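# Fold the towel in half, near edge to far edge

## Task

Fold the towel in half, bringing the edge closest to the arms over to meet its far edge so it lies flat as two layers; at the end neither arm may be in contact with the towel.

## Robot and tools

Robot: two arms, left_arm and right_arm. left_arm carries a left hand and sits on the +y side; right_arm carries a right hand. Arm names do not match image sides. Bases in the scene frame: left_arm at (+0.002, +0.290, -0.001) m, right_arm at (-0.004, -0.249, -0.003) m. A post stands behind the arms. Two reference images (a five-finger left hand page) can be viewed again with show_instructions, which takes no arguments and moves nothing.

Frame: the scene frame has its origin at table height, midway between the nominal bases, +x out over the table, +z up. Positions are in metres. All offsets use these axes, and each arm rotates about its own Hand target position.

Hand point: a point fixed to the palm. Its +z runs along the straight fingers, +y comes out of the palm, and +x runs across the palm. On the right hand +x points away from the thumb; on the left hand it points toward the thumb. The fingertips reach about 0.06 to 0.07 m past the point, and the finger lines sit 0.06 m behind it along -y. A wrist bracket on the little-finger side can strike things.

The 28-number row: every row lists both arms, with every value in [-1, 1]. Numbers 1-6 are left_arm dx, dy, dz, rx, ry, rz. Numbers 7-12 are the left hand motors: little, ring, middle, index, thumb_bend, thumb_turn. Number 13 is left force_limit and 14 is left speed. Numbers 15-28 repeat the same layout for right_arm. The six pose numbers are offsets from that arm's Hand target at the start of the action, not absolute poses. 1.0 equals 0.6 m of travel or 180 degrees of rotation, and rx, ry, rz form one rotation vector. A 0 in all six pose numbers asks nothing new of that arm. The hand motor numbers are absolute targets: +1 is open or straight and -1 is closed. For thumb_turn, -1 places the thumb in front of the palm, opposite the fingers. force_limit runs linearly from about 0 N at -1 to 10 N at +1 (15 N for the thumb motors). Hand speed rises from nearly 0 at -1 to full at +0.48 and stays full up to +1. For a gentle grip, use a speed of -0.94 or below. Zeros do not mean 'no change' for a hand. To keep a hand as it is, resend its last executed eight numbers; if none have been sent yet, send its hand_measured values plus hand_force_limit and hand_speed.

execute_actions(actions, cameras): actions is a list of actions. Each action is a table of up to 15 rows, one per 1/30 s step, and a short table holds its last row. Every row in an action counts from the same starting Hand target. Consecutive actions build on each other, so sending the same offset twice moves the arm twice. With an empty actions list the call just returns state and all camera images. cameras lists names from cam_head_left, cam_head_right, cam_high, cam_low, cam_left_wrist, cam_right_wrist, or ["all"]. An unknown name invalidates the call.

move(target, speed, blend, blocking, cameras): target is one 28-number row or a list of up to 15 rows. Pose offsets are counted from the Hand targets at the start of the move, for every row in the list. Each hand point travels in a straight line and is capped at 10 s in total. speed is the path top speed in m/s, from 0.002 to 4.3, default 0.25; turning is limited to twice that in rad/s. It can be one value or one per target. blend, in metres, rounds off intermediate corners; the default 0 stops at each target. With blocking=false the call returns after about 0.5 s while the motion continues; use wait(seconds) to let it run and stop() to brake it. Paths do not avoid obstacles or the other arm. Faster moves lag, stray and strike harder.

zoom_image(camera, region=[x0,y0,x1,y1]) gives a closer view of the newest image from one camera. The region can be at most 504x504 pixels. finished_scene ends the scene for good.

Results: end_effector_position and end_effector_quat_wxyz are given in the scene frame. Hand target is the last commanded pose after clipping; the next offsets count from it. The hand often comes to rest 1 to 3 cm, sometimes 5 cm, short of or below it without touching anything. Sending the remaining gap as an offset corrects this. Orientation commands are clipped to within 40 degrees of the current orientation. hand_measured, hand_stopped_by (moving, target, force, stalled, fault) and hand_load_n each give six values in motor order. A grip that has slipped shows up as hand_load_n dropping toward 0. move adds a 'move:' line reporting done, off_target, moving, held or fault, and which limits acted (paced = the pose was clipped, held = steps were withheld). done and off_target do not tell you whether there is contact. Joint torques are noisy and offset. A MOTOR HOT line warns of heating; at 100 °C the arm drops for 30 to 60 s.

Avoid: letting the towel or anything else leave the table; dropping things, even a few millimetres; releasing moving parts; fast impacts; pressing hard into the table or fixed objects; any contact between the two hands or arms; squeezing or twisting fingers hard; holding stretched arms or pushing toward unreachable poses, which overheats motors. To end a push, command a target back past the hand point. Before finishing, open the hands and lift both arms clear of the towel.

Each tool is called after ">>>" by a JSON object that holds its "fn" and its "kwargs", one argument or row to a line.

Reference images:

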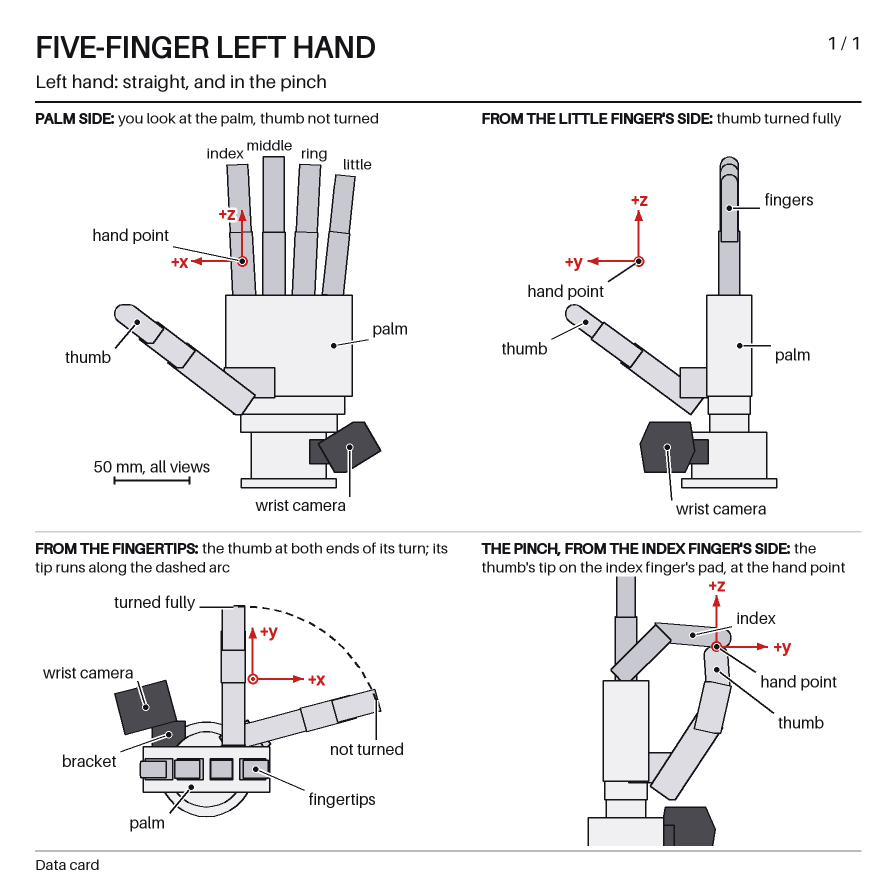

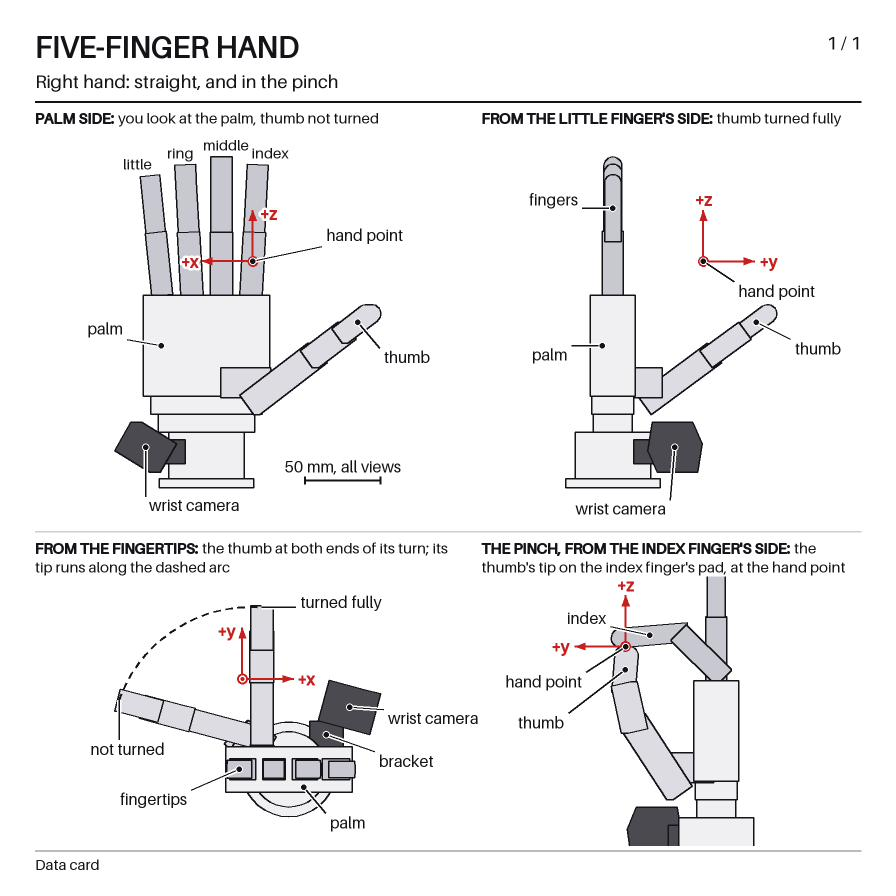

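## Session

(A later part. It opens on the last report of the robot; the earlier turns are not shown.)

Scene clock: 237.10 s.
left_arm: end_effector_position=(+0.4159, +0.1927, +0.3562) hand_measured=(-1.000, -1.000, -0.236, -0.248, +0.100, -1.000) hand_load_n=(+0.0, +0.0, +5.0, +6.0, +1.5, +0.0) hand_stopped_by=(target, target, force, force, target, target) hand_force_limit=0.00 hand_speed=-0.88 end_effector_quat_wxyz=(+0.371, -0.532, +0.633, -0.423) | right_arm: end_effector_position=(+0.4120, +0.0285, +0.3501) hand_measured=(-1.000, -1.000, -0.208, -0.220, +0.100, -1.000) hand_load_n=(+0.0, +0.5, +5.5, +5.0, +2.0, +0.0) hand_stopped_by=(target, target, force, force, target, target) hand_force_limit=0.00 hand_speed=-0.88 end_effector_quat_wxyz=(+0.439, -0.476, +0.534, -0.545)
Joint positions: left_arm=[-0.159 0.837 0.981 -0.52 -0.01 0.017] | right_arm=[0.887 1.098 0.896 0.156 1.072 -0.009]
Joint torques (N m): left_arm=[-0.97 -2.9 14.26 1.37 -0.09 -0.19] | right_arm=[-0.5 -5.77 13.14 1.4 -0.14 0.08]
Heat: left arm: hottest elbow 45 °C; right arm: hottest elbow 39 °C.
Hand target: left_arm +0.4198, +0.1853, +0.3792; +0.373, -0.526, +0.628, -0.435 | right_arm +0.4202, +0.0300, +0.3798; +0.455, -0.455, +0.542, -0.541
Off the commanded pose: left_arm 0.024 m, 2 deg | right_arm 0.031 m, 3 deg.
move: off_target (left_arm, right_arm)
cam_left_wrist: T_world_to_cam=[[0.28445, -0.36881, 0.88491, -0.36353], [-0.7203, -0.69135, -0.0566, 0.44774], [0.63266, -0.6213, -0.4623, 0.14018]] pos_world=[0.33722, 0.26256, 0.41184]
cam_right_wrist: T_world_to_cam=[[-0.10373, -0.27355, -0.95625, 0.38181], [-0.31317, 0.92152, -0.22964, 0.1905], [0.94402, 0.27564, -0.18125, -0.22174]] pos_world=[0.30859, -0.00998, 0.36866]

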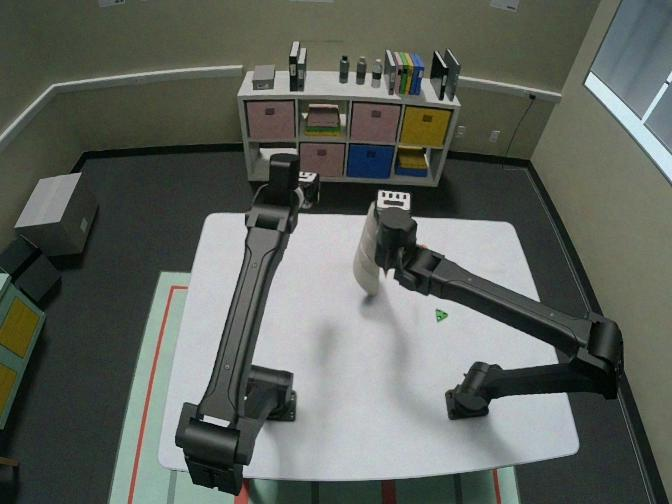

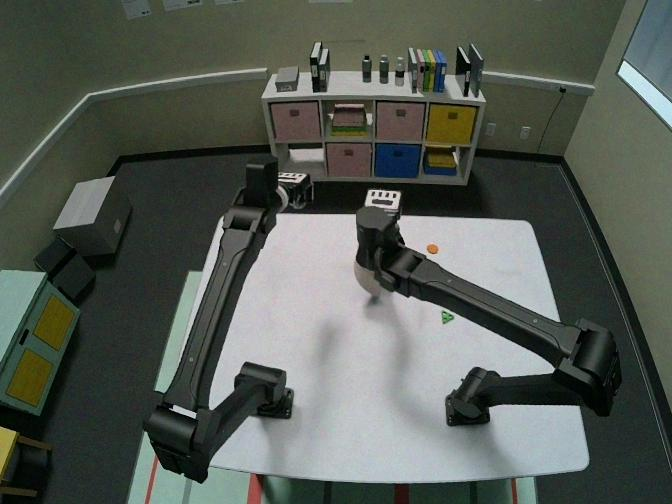

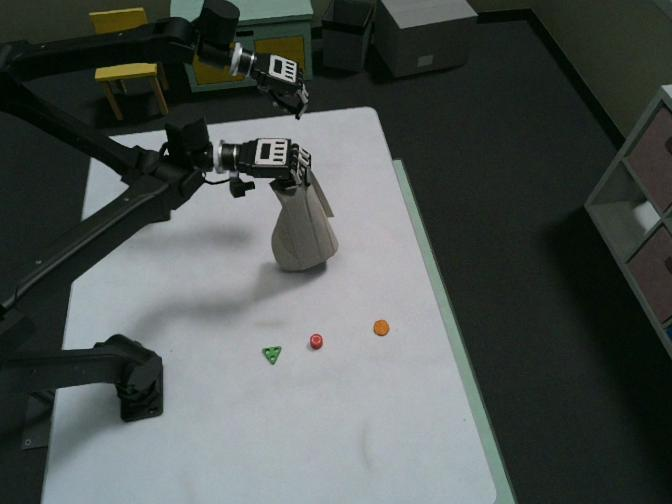

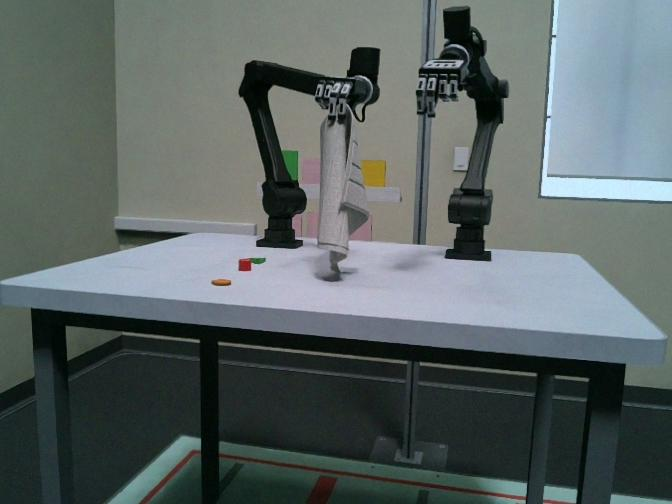

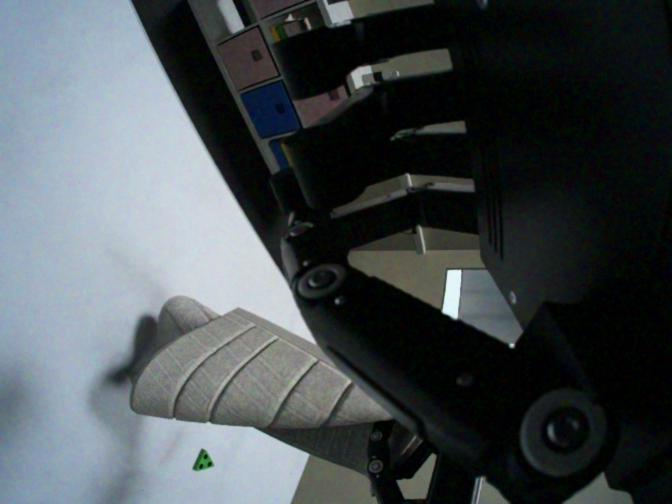

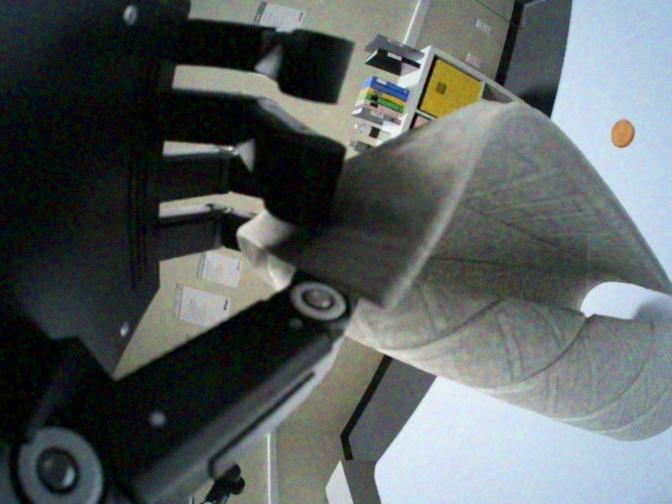

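>>> {"fn": "move", "kwargs": {
  "target": [
    [-0.12,0.15,-0.2,0,0,-0.15,-1,-1,0.8,0.8,0.3,-1,-1,-0.5,0.145,0.033,0,0,0,0,-1,-1,-0.5,-0.5,0.1,-1,0,-0.88],
    [-0.12,0.15,-0.2,0,0,-0.15,-1,-1,0.8,0.8,0.3,-1,-1,-0.5,0.145,0.033,-0.138,0,0,0,-1,-1,-0.5,-0.5,0.1,-1,0,-0.88]
  ],
  "speed": 0.09,
  "blend": [0.02,0],
  "cameras": ["cam_high","cam_low"]
}}

>>> {"fn": "move", "kwargs": {
  "target": [
    [0,0,0,0,0,0,-1,-1,0.8,0.8,0.3,-1,-1,-0.5,-0.1,0,-0.15,0,0,0,-1,-1,-0.5,-0.5,0.1,-1,0,-0.88],
    [0,0,0,0,0,0,-1,-1,0.8,0.8,0.3,-1,-1,-0.5,-0.22,0,-0.28,0,0,0,-1,-1,-0.5,-0.5,0.1,-1,0,-0.88],
    [0,0,0,0,0,0,-1,-1,0.8,0.8,0.3,-1,-1,-0.5,-0.34,0,-0.38,0,0,0,-1,-1,-0.5,-0.5,0.1,-1,0,-0.88]
  ],
  "speed": 0.12,
  "blend": [0.03,0.03,0],
  "cameras": ["all"]
}}

>>> {"fn": "zoom_image", "kwargs": {
  "camera": "cam_high",
  "region": [235, 185, 365, 295]
}}

>>> {"fn": "zoom_image", "kwargs": {
  "camera": "cam_head_left",
  "region": [300, 230, 420, 330]
}}

Scene clock: 242.73 s.
left_arm: end_effector_position=(+0.3474, +0.2700, +0.2613) hand_measured=(-1.000, -1.000, +0.800, +0.800, +0.300, -1.000) hand_load_n=(+0.0, +0.0, -0.5, +0.0, +0.0, +0.0) hand_stopped_by=(target, target, target, target, target, target) hand_force_limit=-1.00 hand_speed=-0.50 end_effector_quat_wxyz=(+0.262, -0.359, +0.734, -0.513) | right_arm: end_effector_position=(+0.5016, +0.0535, +0.2973) hand_measured=(-1.000, -1.000, -0.208, -0.220, +0.100, -1.000) hand_load_n=(+0.0, +0.0, +6.0, +5.0, +2.0, +0.0) hand_stopped_by=(target, target, force, force, target, target) hand_force_limit=0.00 hand_speed=-0.88 end_effector_quat_wxyz=(+0.452, -0.463, +0.538, -0.540)
Joint positions: left_arm=[0.417 0.82 0.753 -0.559 0.96 0.552] | right_arm=[0.758 1.362 0.953 0.394 0.944 -0.002]
Joint torques (N m): left_arm=[1.9 -2.14 9.99 0.95 0.63 0.05] | right_arm=[-0.5 -8.06 8.61 2.81 -0.14 0.04]
Heat: left arm: hottest elbow 45 °C; right arm: hottest elbow 40 °C.
Hand target: left_arm +0.3478, +0.2753, +0.2592; +0.261, -0.365, +0.734, -0.510 | right_arm +0.5072, +0.0497, +0.2970; +0.454, -0.455, +0.542, -0.541
Off the commanded pose: left_arm 0.006 m, 1 deg | right_arm 0.007 m, 1 deg.
move: done

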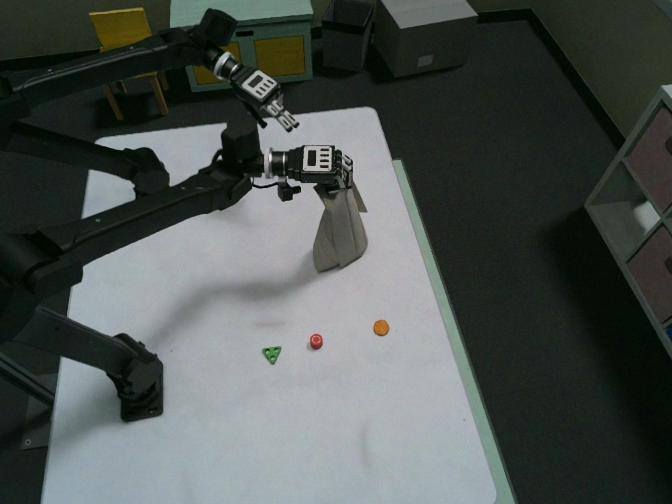

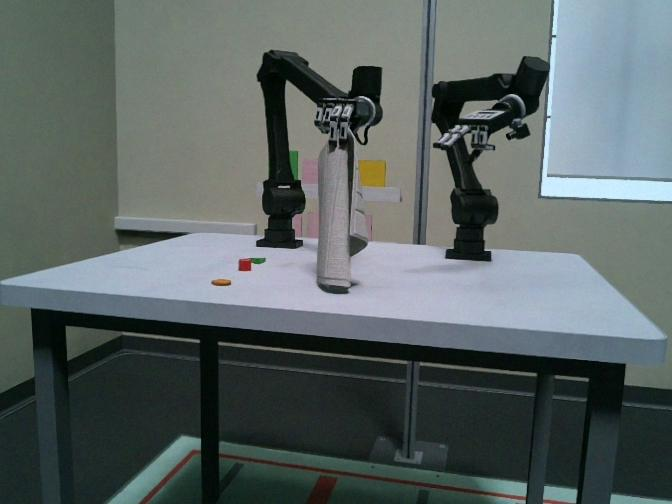

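Scene clock: 246.47 s.
left_arm: end_effector_position=(+0.3474, +0.2700, +0.2613) hand_measured=(-1.000, -1.000, +0.800, +0.800, +0.300, -1.000) hand_load_n=(+0.0, +0.0, +0.0, +0.0, +0.0, +0.0) hand_stopped_by=(target, target, target, target, target, target) hand_force_limit=-1.00 hand_speed=-0.50 end_effector_quat_wxyz=(+0.262, -0.359, +0.734, -0.513) | right_arm: end_effector_position=(+0.3075, +0.0486, +0.0725) hand_measured=(-1.000, -1.000, -0.208, -0.220, +0.100, -1.000) hand_load_n=(+0.0, +0.0, +5.5, +5.0, +2.0, +0.0) hand_stopped_by=(target, target, force, force, target, target) hand_force_limit=0.00 hand_speed=-0.88 end_effector_quat_wxyz=(+0.454, -0.452, +0.546, -0.541)
Joint positions: left_arm=[0.417 0.82 0.753 -0.559 0.96 0.552] | right_arm=[1.189 1.675 0.425 1.227 1.391 0.03]
Joint torques (N m): left_arm=[1.67 -2.14 9.96 0.9 0.64 0.07] | right_arm=[1.32 -6.36 3 2.26 0.18 -0.1]
Heat: left arm: hottest elbow 45 °C; right arm: hottest elbow 40 °C.
Hand target: left_arm +0.3478, +0.2753, +0.2592; +0.261, -0.365, +0.734, -0.510 | right_arm +0.3032, +0.0497, +0.0689; +0.454, -0.455, +0.542, -0.541
Off the commanded pose: left_arm 0.006 m, 1 deg | right_arm 0.006 m, 1 deg.
move: done
cam_left_wrist: T_world_to_cam=[[0.05607, -0.43915, 0.89666, -0.13619], [-0.95885, -0.27403, -0.07425, 0.4213], [0.27832, -0.8556, -0.43645, 0.36725]] pos_world=[0.30938, 0.36986, 0.31369]
cam_right_wrist: T_world_to_cam=[[-0.08163, -0.2211, -0.97183, 0.10283], [-0.2912, 0.93782, -0.18891, 0.06503], [0.95317, 0.26758, -0.14094, -0.18425]] pos_world=[0.20296, 0.01105, 0.08625]

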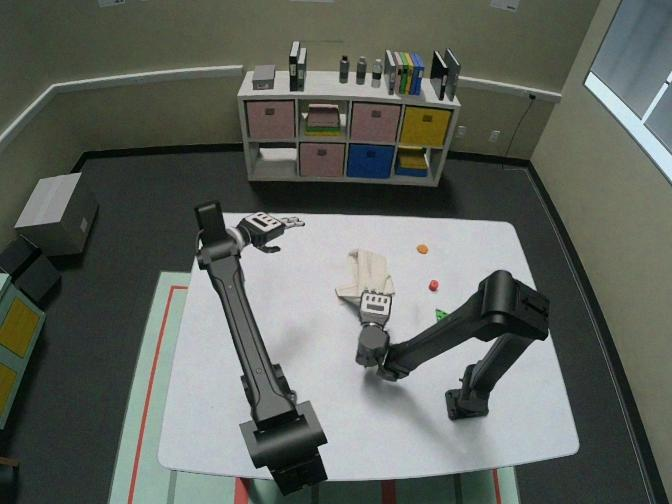

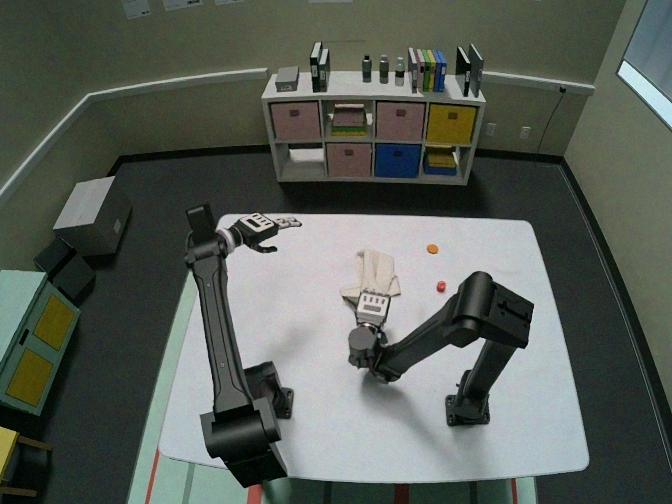

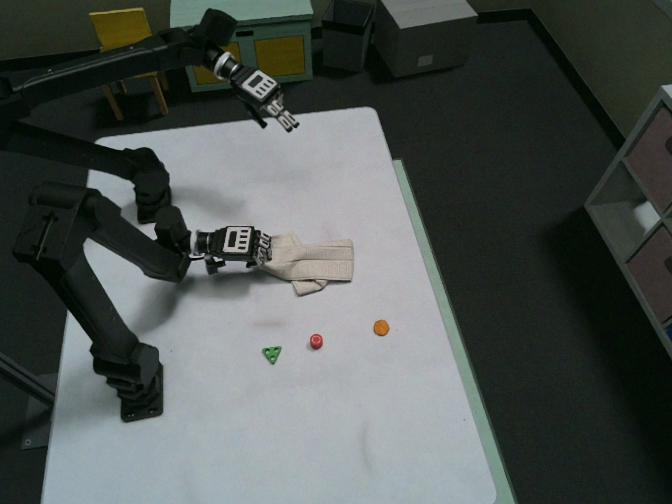

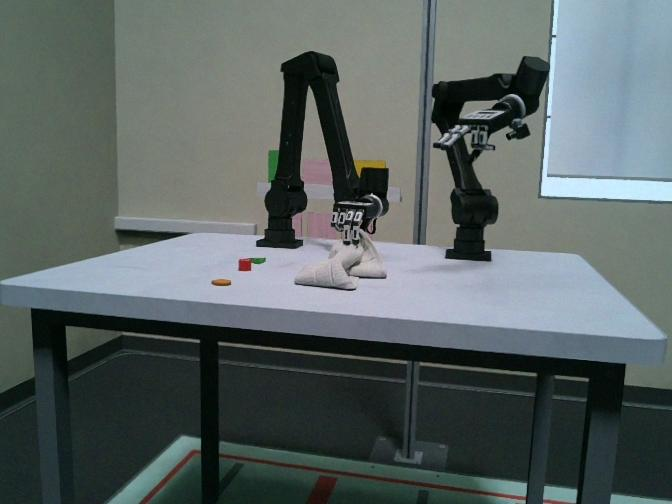

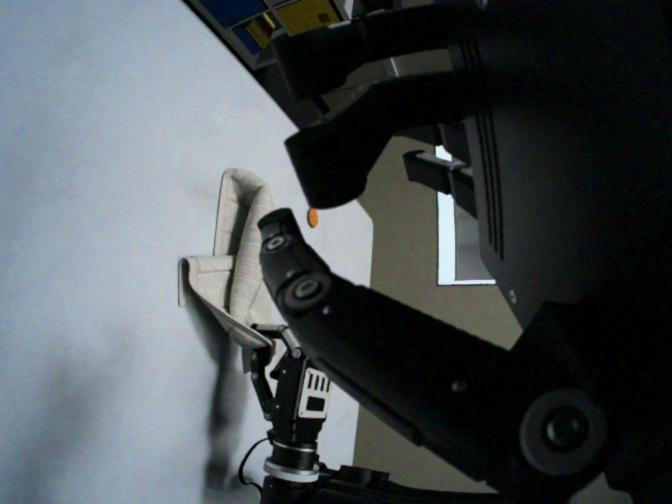

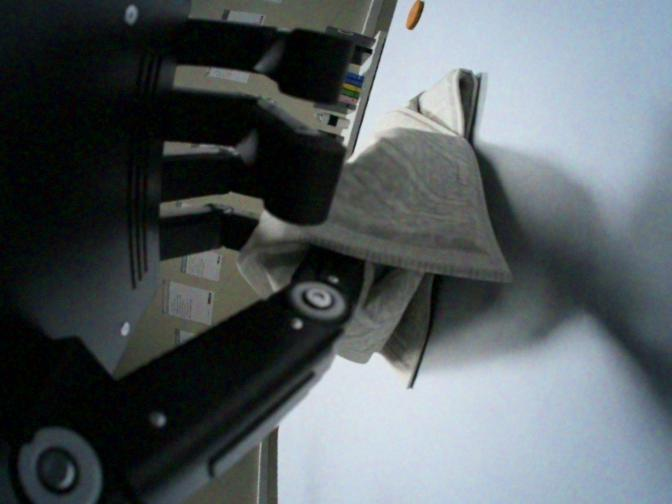

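Scaled by 3.877.

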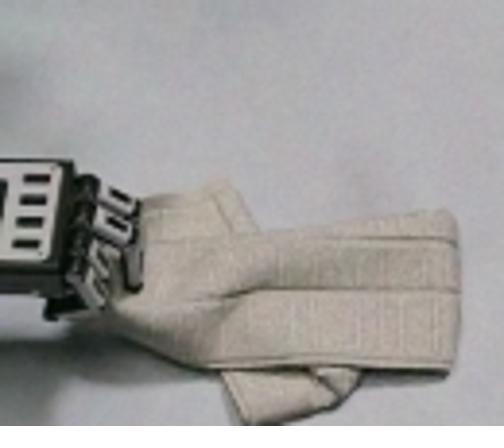

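Scaled by 4.200.

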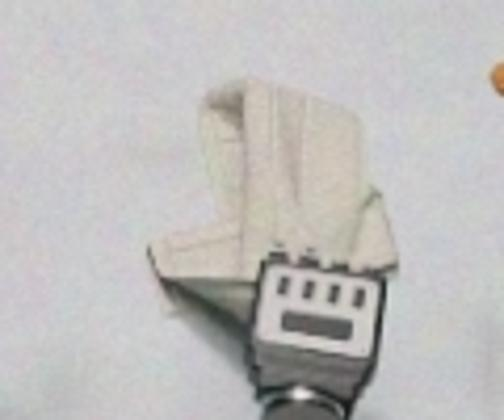

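>>> {"fn": "zoom_image", "kwargs": {
  "camera": "cam_left_wrist",
  "region": [150, 150, 330, 400]
}}

>>> {"fn": "zoom_image", "kwargs": {
  "camera": "cam_low",
  "region": [280, 190, 410, 300]
}}

>>> {"fn": "zoom_image", "kwargs": {
  "camera": "cam_right_wrist",
  "region": [200, 40, 550, 420]
}}

Scaled by 2.016 from the camera's image (finer frame: 960x720).

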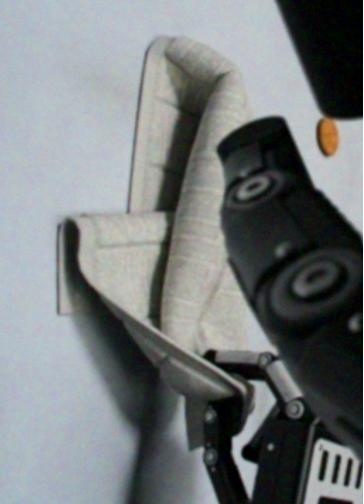

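Scaled by 3.877.

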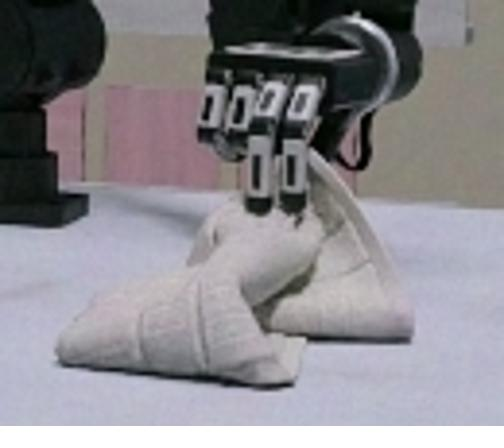

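Scaled by 1.326 from the camera's image (finer frame: 960x720).

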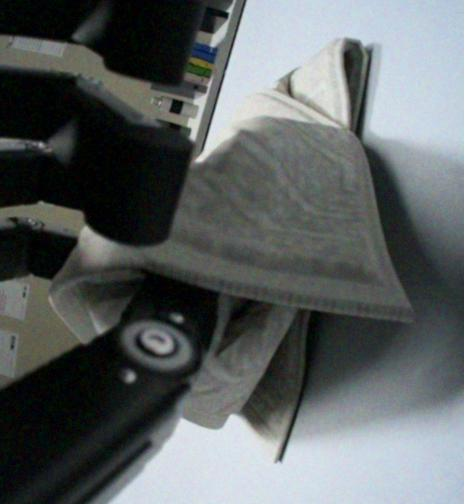

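>>> {"fn": "move", "kwargs": {
  "target": [
    [0,0,0,0,0,0,-1,-1,0.8,0.8,0.3,-1,-1,-0.5,-0.02,0,-0.065,0,0,0,-1,-1,-0.5,-0.5,0.1,-1,0,-0.88],
    [0,0,0,0,0,0,-1,-1,0.8,0.8,0.3,-1,-1,-0.5,-0.02,0,-0.065,0,0,0,-1,-1,0.6,0.6,0.4,-1,0,-0.5],
    [0,0,0,0,0,0,-1,-1,0.8,0.8,0.3,-1,-1,-0.5,-0.05,-0.02,0.15,0,0,0,-1,-1,0.6,0.6,0.4,-1,0,-0.5],
    [0,0,0,0,0,0,-1,-1,0.8,0.8,0.3,-1,-1,-0.5,-0.15,-0.25,0.25,0,0,0,-1,-1,0.6,0.6,0.4,-1,0,-0.5]
  ],
  "speed": [0.08,0.08,0.1,0.2],
  "cameras": ["all"]
}}

Scene clock: 255.50 s.
left_arm: end_effector_position=(+0.3474, +0.2700, +0.2613) hand_measured=(-1.000, -1.000, +0.800, +0.800, +0.300, -1.000) hand_load_n=(+0.0, +0.0, -0.5, -0.5, +0.0, +0.0) hand_stopped_by=(target, target, target, target, target, target) hand_force_limit=-1.00 hand_speed=-0.50 end_effector_quat_wxyz=(+0.262, -0.359, +0.734, -0.513) | right_arm: end_effector_position=(+0.2172, -0.1003, +0.2212) hand_measured=(-1.000, -1.000, +0.600, +0.600, +0.400, -1.000) hand_load_n=(+0.5, +0.5, +0.0, +0.0, +0.5, +0.0) hand_stopped_by=(target, target, target, target, target, target) hand_force_limit=0.00 hand_speed=-0.50 end_effector_quat_wxyz=(+0.468, -0.458, +0.535, -0.534)
Joint positions: left_arm=[0.417 0.82 0.753 -0.559 0.96 0.552] | right_arm=[1.392 0.514 0.162 0.89 1.555 -0.526]
Joint torques (N m): left_arm=[1.85 -2.14 9.99 0.94 0.64 0.07] | right_arm=[1.38 1.38 7.82 0.58 -0.37 -0.11]
Heat: left arm: hottest elbow 44 °C; right arm: hottest elbow 38 °C.
Hand target: left_arm +0.3478, +0.2753, +0.2592; +0.261, -0.365, +0.734, -0.510 | right_arm +0.2132, -0.1002, +0.2189; +0.454, -0.455, +0.542, -0.541
Off the commanded pose: left_arm 0.006 m, 1 deg | right_arm 0.005 m, 2 deg.
joint sent to its limit (right arm) — joint 5 (wrist yaw), upper limit. The joint targets still meet the commanded pose.
move: done
cam_left_wrist: T_world_to_cam=[[0.05607, -0.43915, 0.89666, -0.13619], [-0.95885, -0.27403, -0.07425, 0.4213], [0.27832, -0.8556, -0.43645, 0.36725]] pos_world=[0.30938, 0.36986, 0.31369]
cam_right_wrist: T_world_to_cam=[[-0.06109, -0.22059, -0.97345, 0.20305], [-0.32379, 0.92691, -0.18973, 0.21262], [0.94415, 0.30361, -0.12805, -0.03474]] pos_world=[0.11405, -0.14174, 0.23355]

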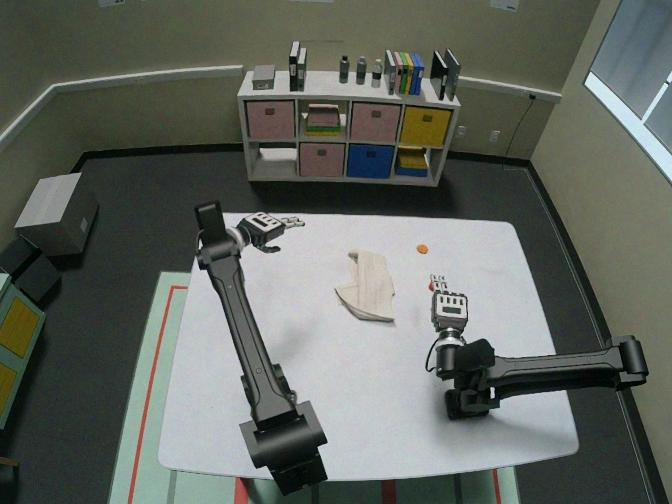

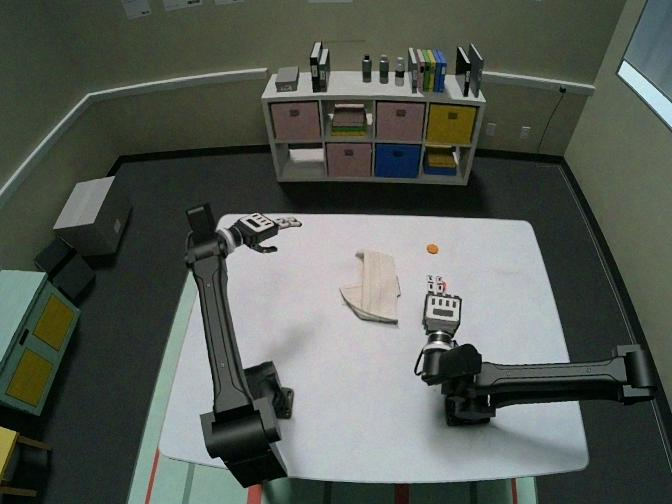

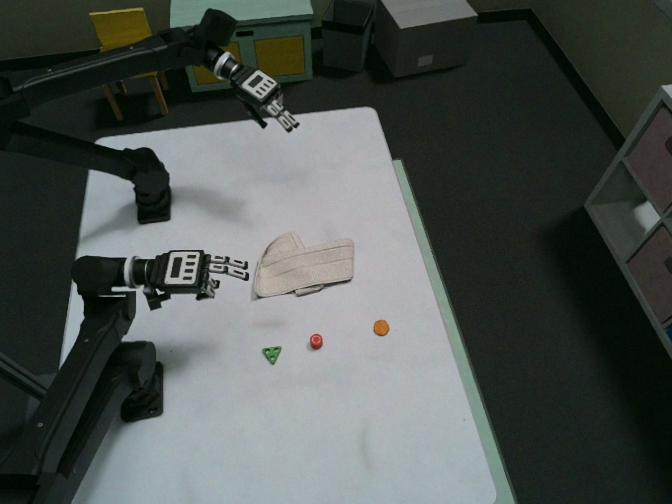

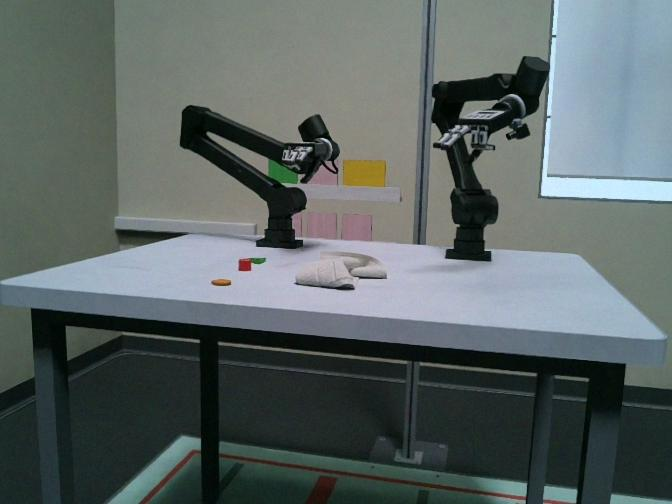

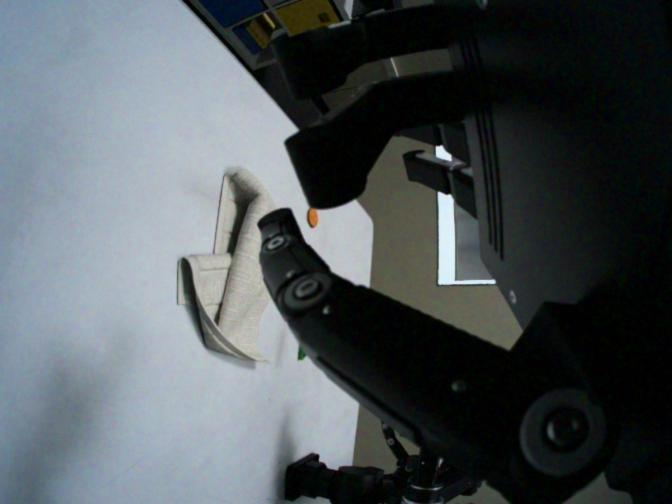

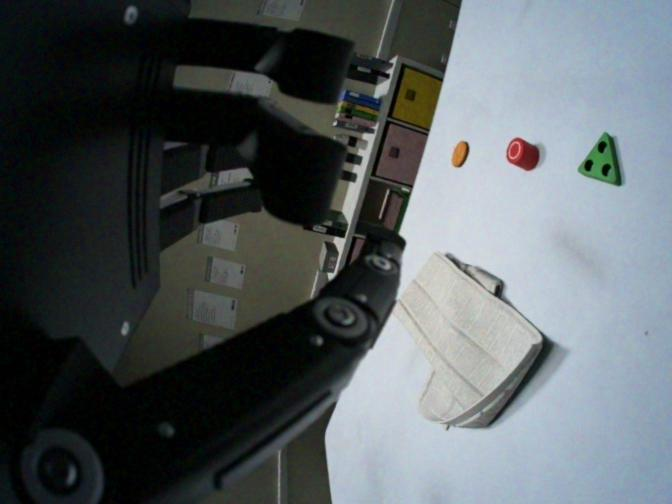

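>>> {"fn": "zoom_image", "kwargs": {
  "camera": "cam_high",
  "region": [240, 220, 370, 310]
}}

>>> {"fn": "zoom_image", "kwargs": {
  "camera": "cam_head_left",
  "region": [320, 235, 410, 335]
}}

>>> {"fn": "zoom_image", "kwargs": {
  "camera": "cam_right_wrist",
  "region": [370, 220, 570, 450]
}}

>>> {"fn": "zoom_image", "kwargs": {
  "camera": "cam_left_wrist",
  "region": [150, 150, 300, 380]
}}

>>> {"fn": "zoom_image", "kwargs": {
  "camera": "cam_low",
  "region": [280, 240, 400, 300]
}}

Scaled by 3.877.

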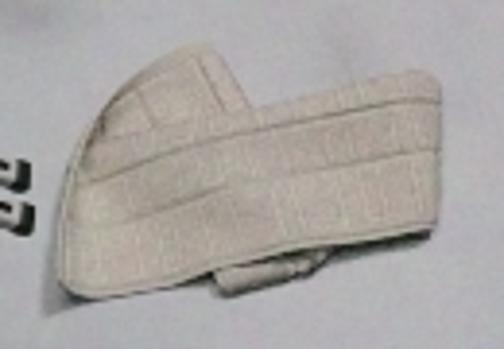

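Scaled by 5.040.

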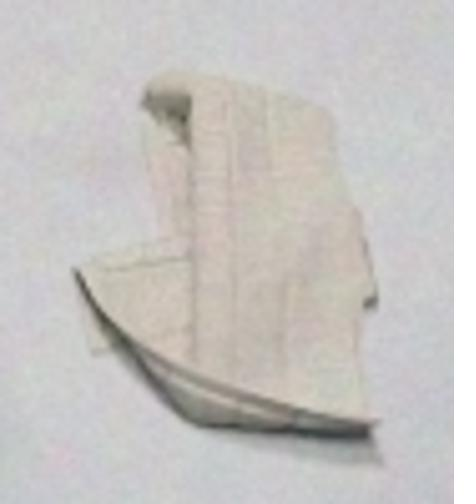

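Scaled by 2.191 from the camera's image (finer frame: 960x720).

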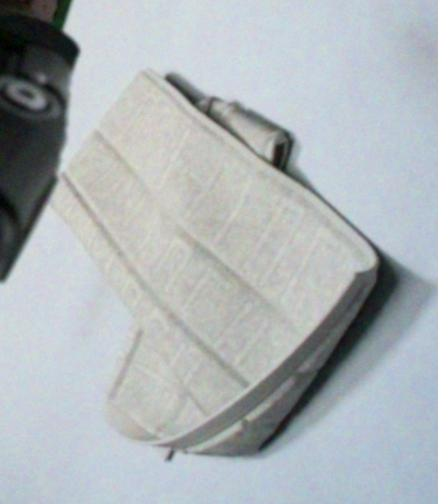

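Scaled by 2.191 from the camera's image (finer frame: 960x720).

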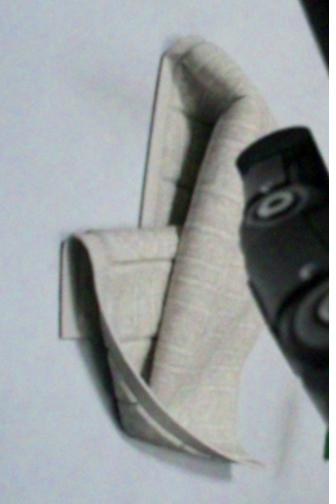

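Scaled by 4.200.

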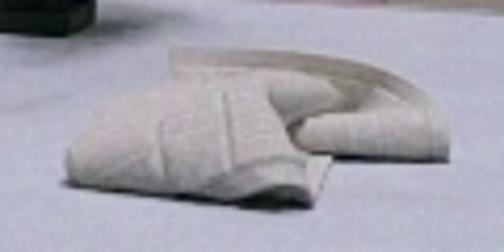

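>>> {"fn": "move", "kwargs": {
  "target": [
    [-0.05,-0.219,-0.215,0,0,-0.111,-1,-1,0.5,0.5,0.3,-1,-1,-0.5,0.061,0.215,-0.165,0.0193,0.1094,0.055,-1,-1,0.5,0.5,0.3,-1,0,-0.5]
  ],
  "speed": 0.15,
  "cameras": ["all"]
}}

>>> {"fn": "zoom_image", "kwargs": {
  "camera": "cam_left_wrist",
  "region": [100, 50, 400, 350]
}}

>>> {"fn": "zoom_image", "kwargs": {
  "camera": "cam_right_wrist",
  "region": [240, 60, 560, 380]
}}

Scene clock: 266.47 s.
left_arm: end_effector_position=(+0.3159, +0.1482, +0.1300) hand_measured=(-1.000, -1.000, +0.500, +0.500, +0.300, -1.000) hand_load_n=(+0.0, +0.0, +0.0, +0.0, +0.0, +0.0) hand_stopped_by=(target, target, target, target, target, target) hand_force_limit=-1.00 hand_speed=-0.50 end_effector_quat_wxyz=(+0.169, -0.236, +0.787, -0.545) | right_arm: end_effector_position=(+0.2413, +0.0165, +0.1042) hand_measured=(-1.000, -1.000, +0.500, +0.500, +0.300, -1.000) hand_load_n=(+0.0, +0.0, +0.0, +0.0, +0.0, +0.0) hand_stopped_by=(target, target, target, target, target, target) hand_force_limit=0.00 hand_speed=-0.50 end_effector_quat_wxyz=(-0.406, +0.583, -0.577, +0.403)
Joint positions: left_arm=[0.042 0.93 0.449 -0.133 0.921 0.521] | right_arm=[1.207 0.995 0.443 -0.268 1.077 0.755]
Joint torques (N m): left_arm=[-0.91 -2.43 8.76 2.4 0.41 -0.18] | right_arm=[-0.56 -2.2 11.12 0.88 0.49 0.11]
Heat: left arm: hottest elbow 43 °C; right arm: hottest elbow 39 °C.
Hand target: left_arm +0.3177, +0.1439, +0.1301; +0.168, -0.232, +0.786, -0.548 | right_arm +0.2499, +0.0287, +0.1200; -0.414, +0.572, -0.586, +0.398
Off the commanded pose: left_arm 0.005 m, 1 deg | right_arm 0.022 m, 2 deg.
move: off_target (right_arm)
cam_left_wrist: T_world_to_cam=[[-0.07746, -0.43966, 0.89482, -0.02771], [-0.99674, 0.05427, -0.05962, 0.30926], [-0.02235, -0.89652, -0.44243, 0.31637]] pos_world=[0.31318, 0.25466, 0.1832]
cam_right_wrist: T_world_to_cam=[[-0.36814, -0.24389, -0.89721, 0.18291], [-0.50341, 0.86359, -0.02819, 0.11759], [0.7817, 0.44129, -0.4407, -0.03843]] pos_world=[0.15658, -0.03998, 0.15048]

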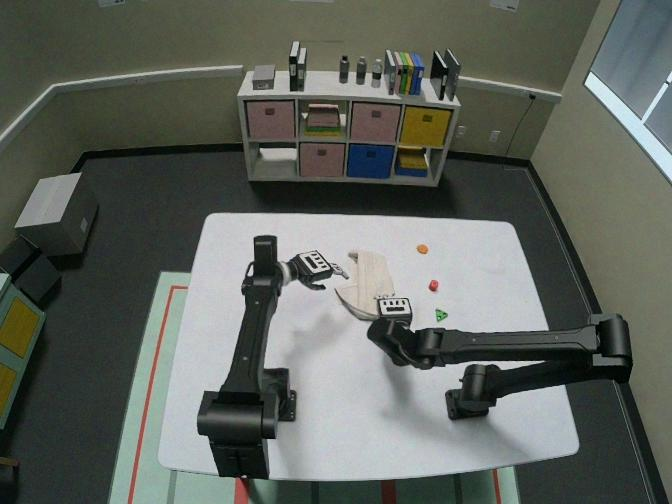

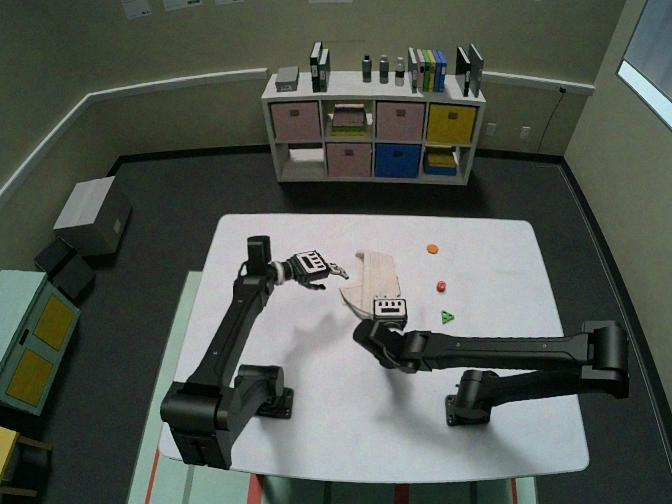

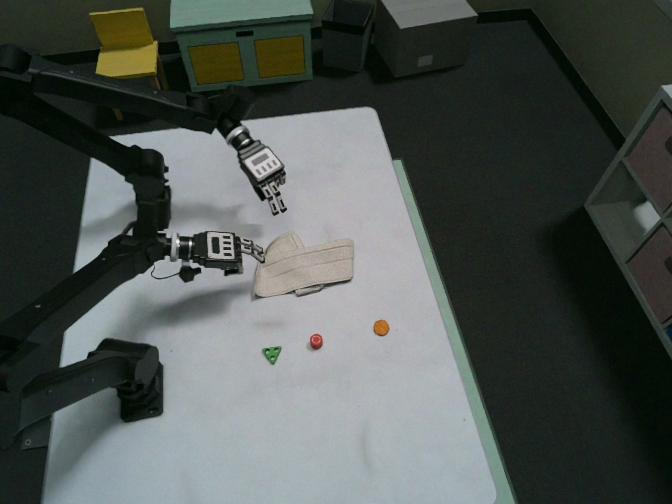

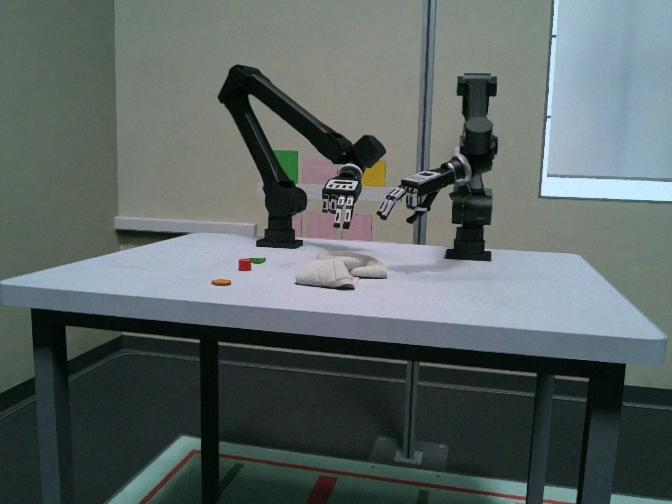

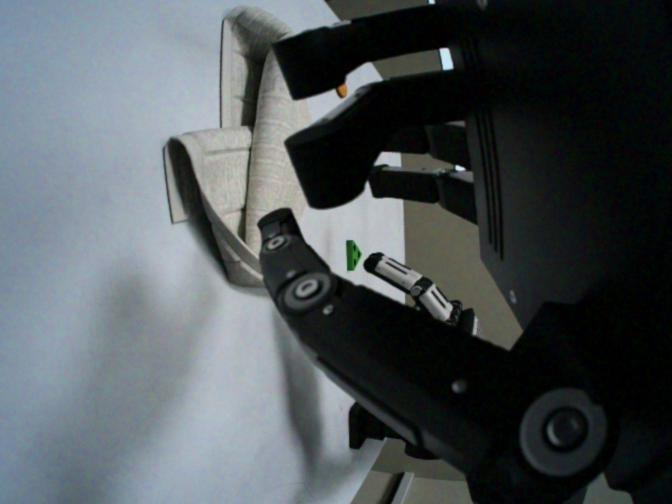

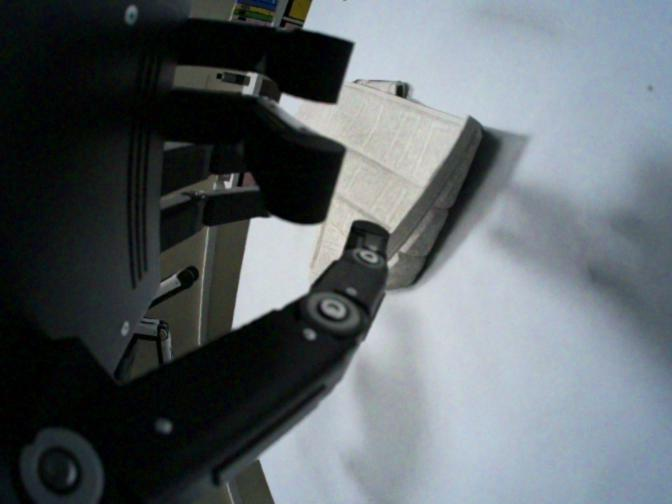

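Scaled by 1.680 from the camera's image (finer frame: 960x720).

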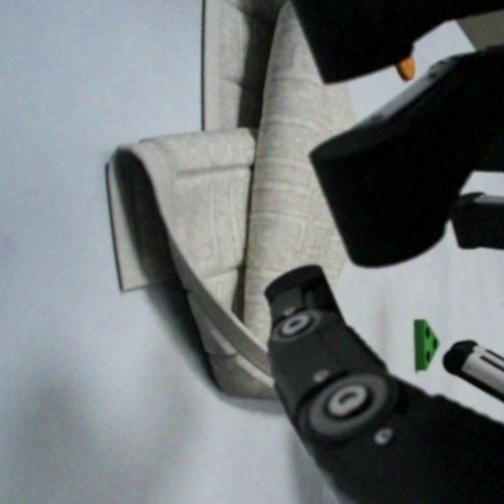

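Scaled by 1.575 from the camera's image (finer frame: 960x720).

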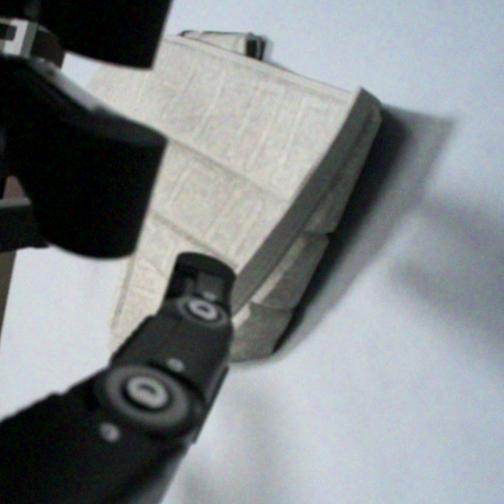

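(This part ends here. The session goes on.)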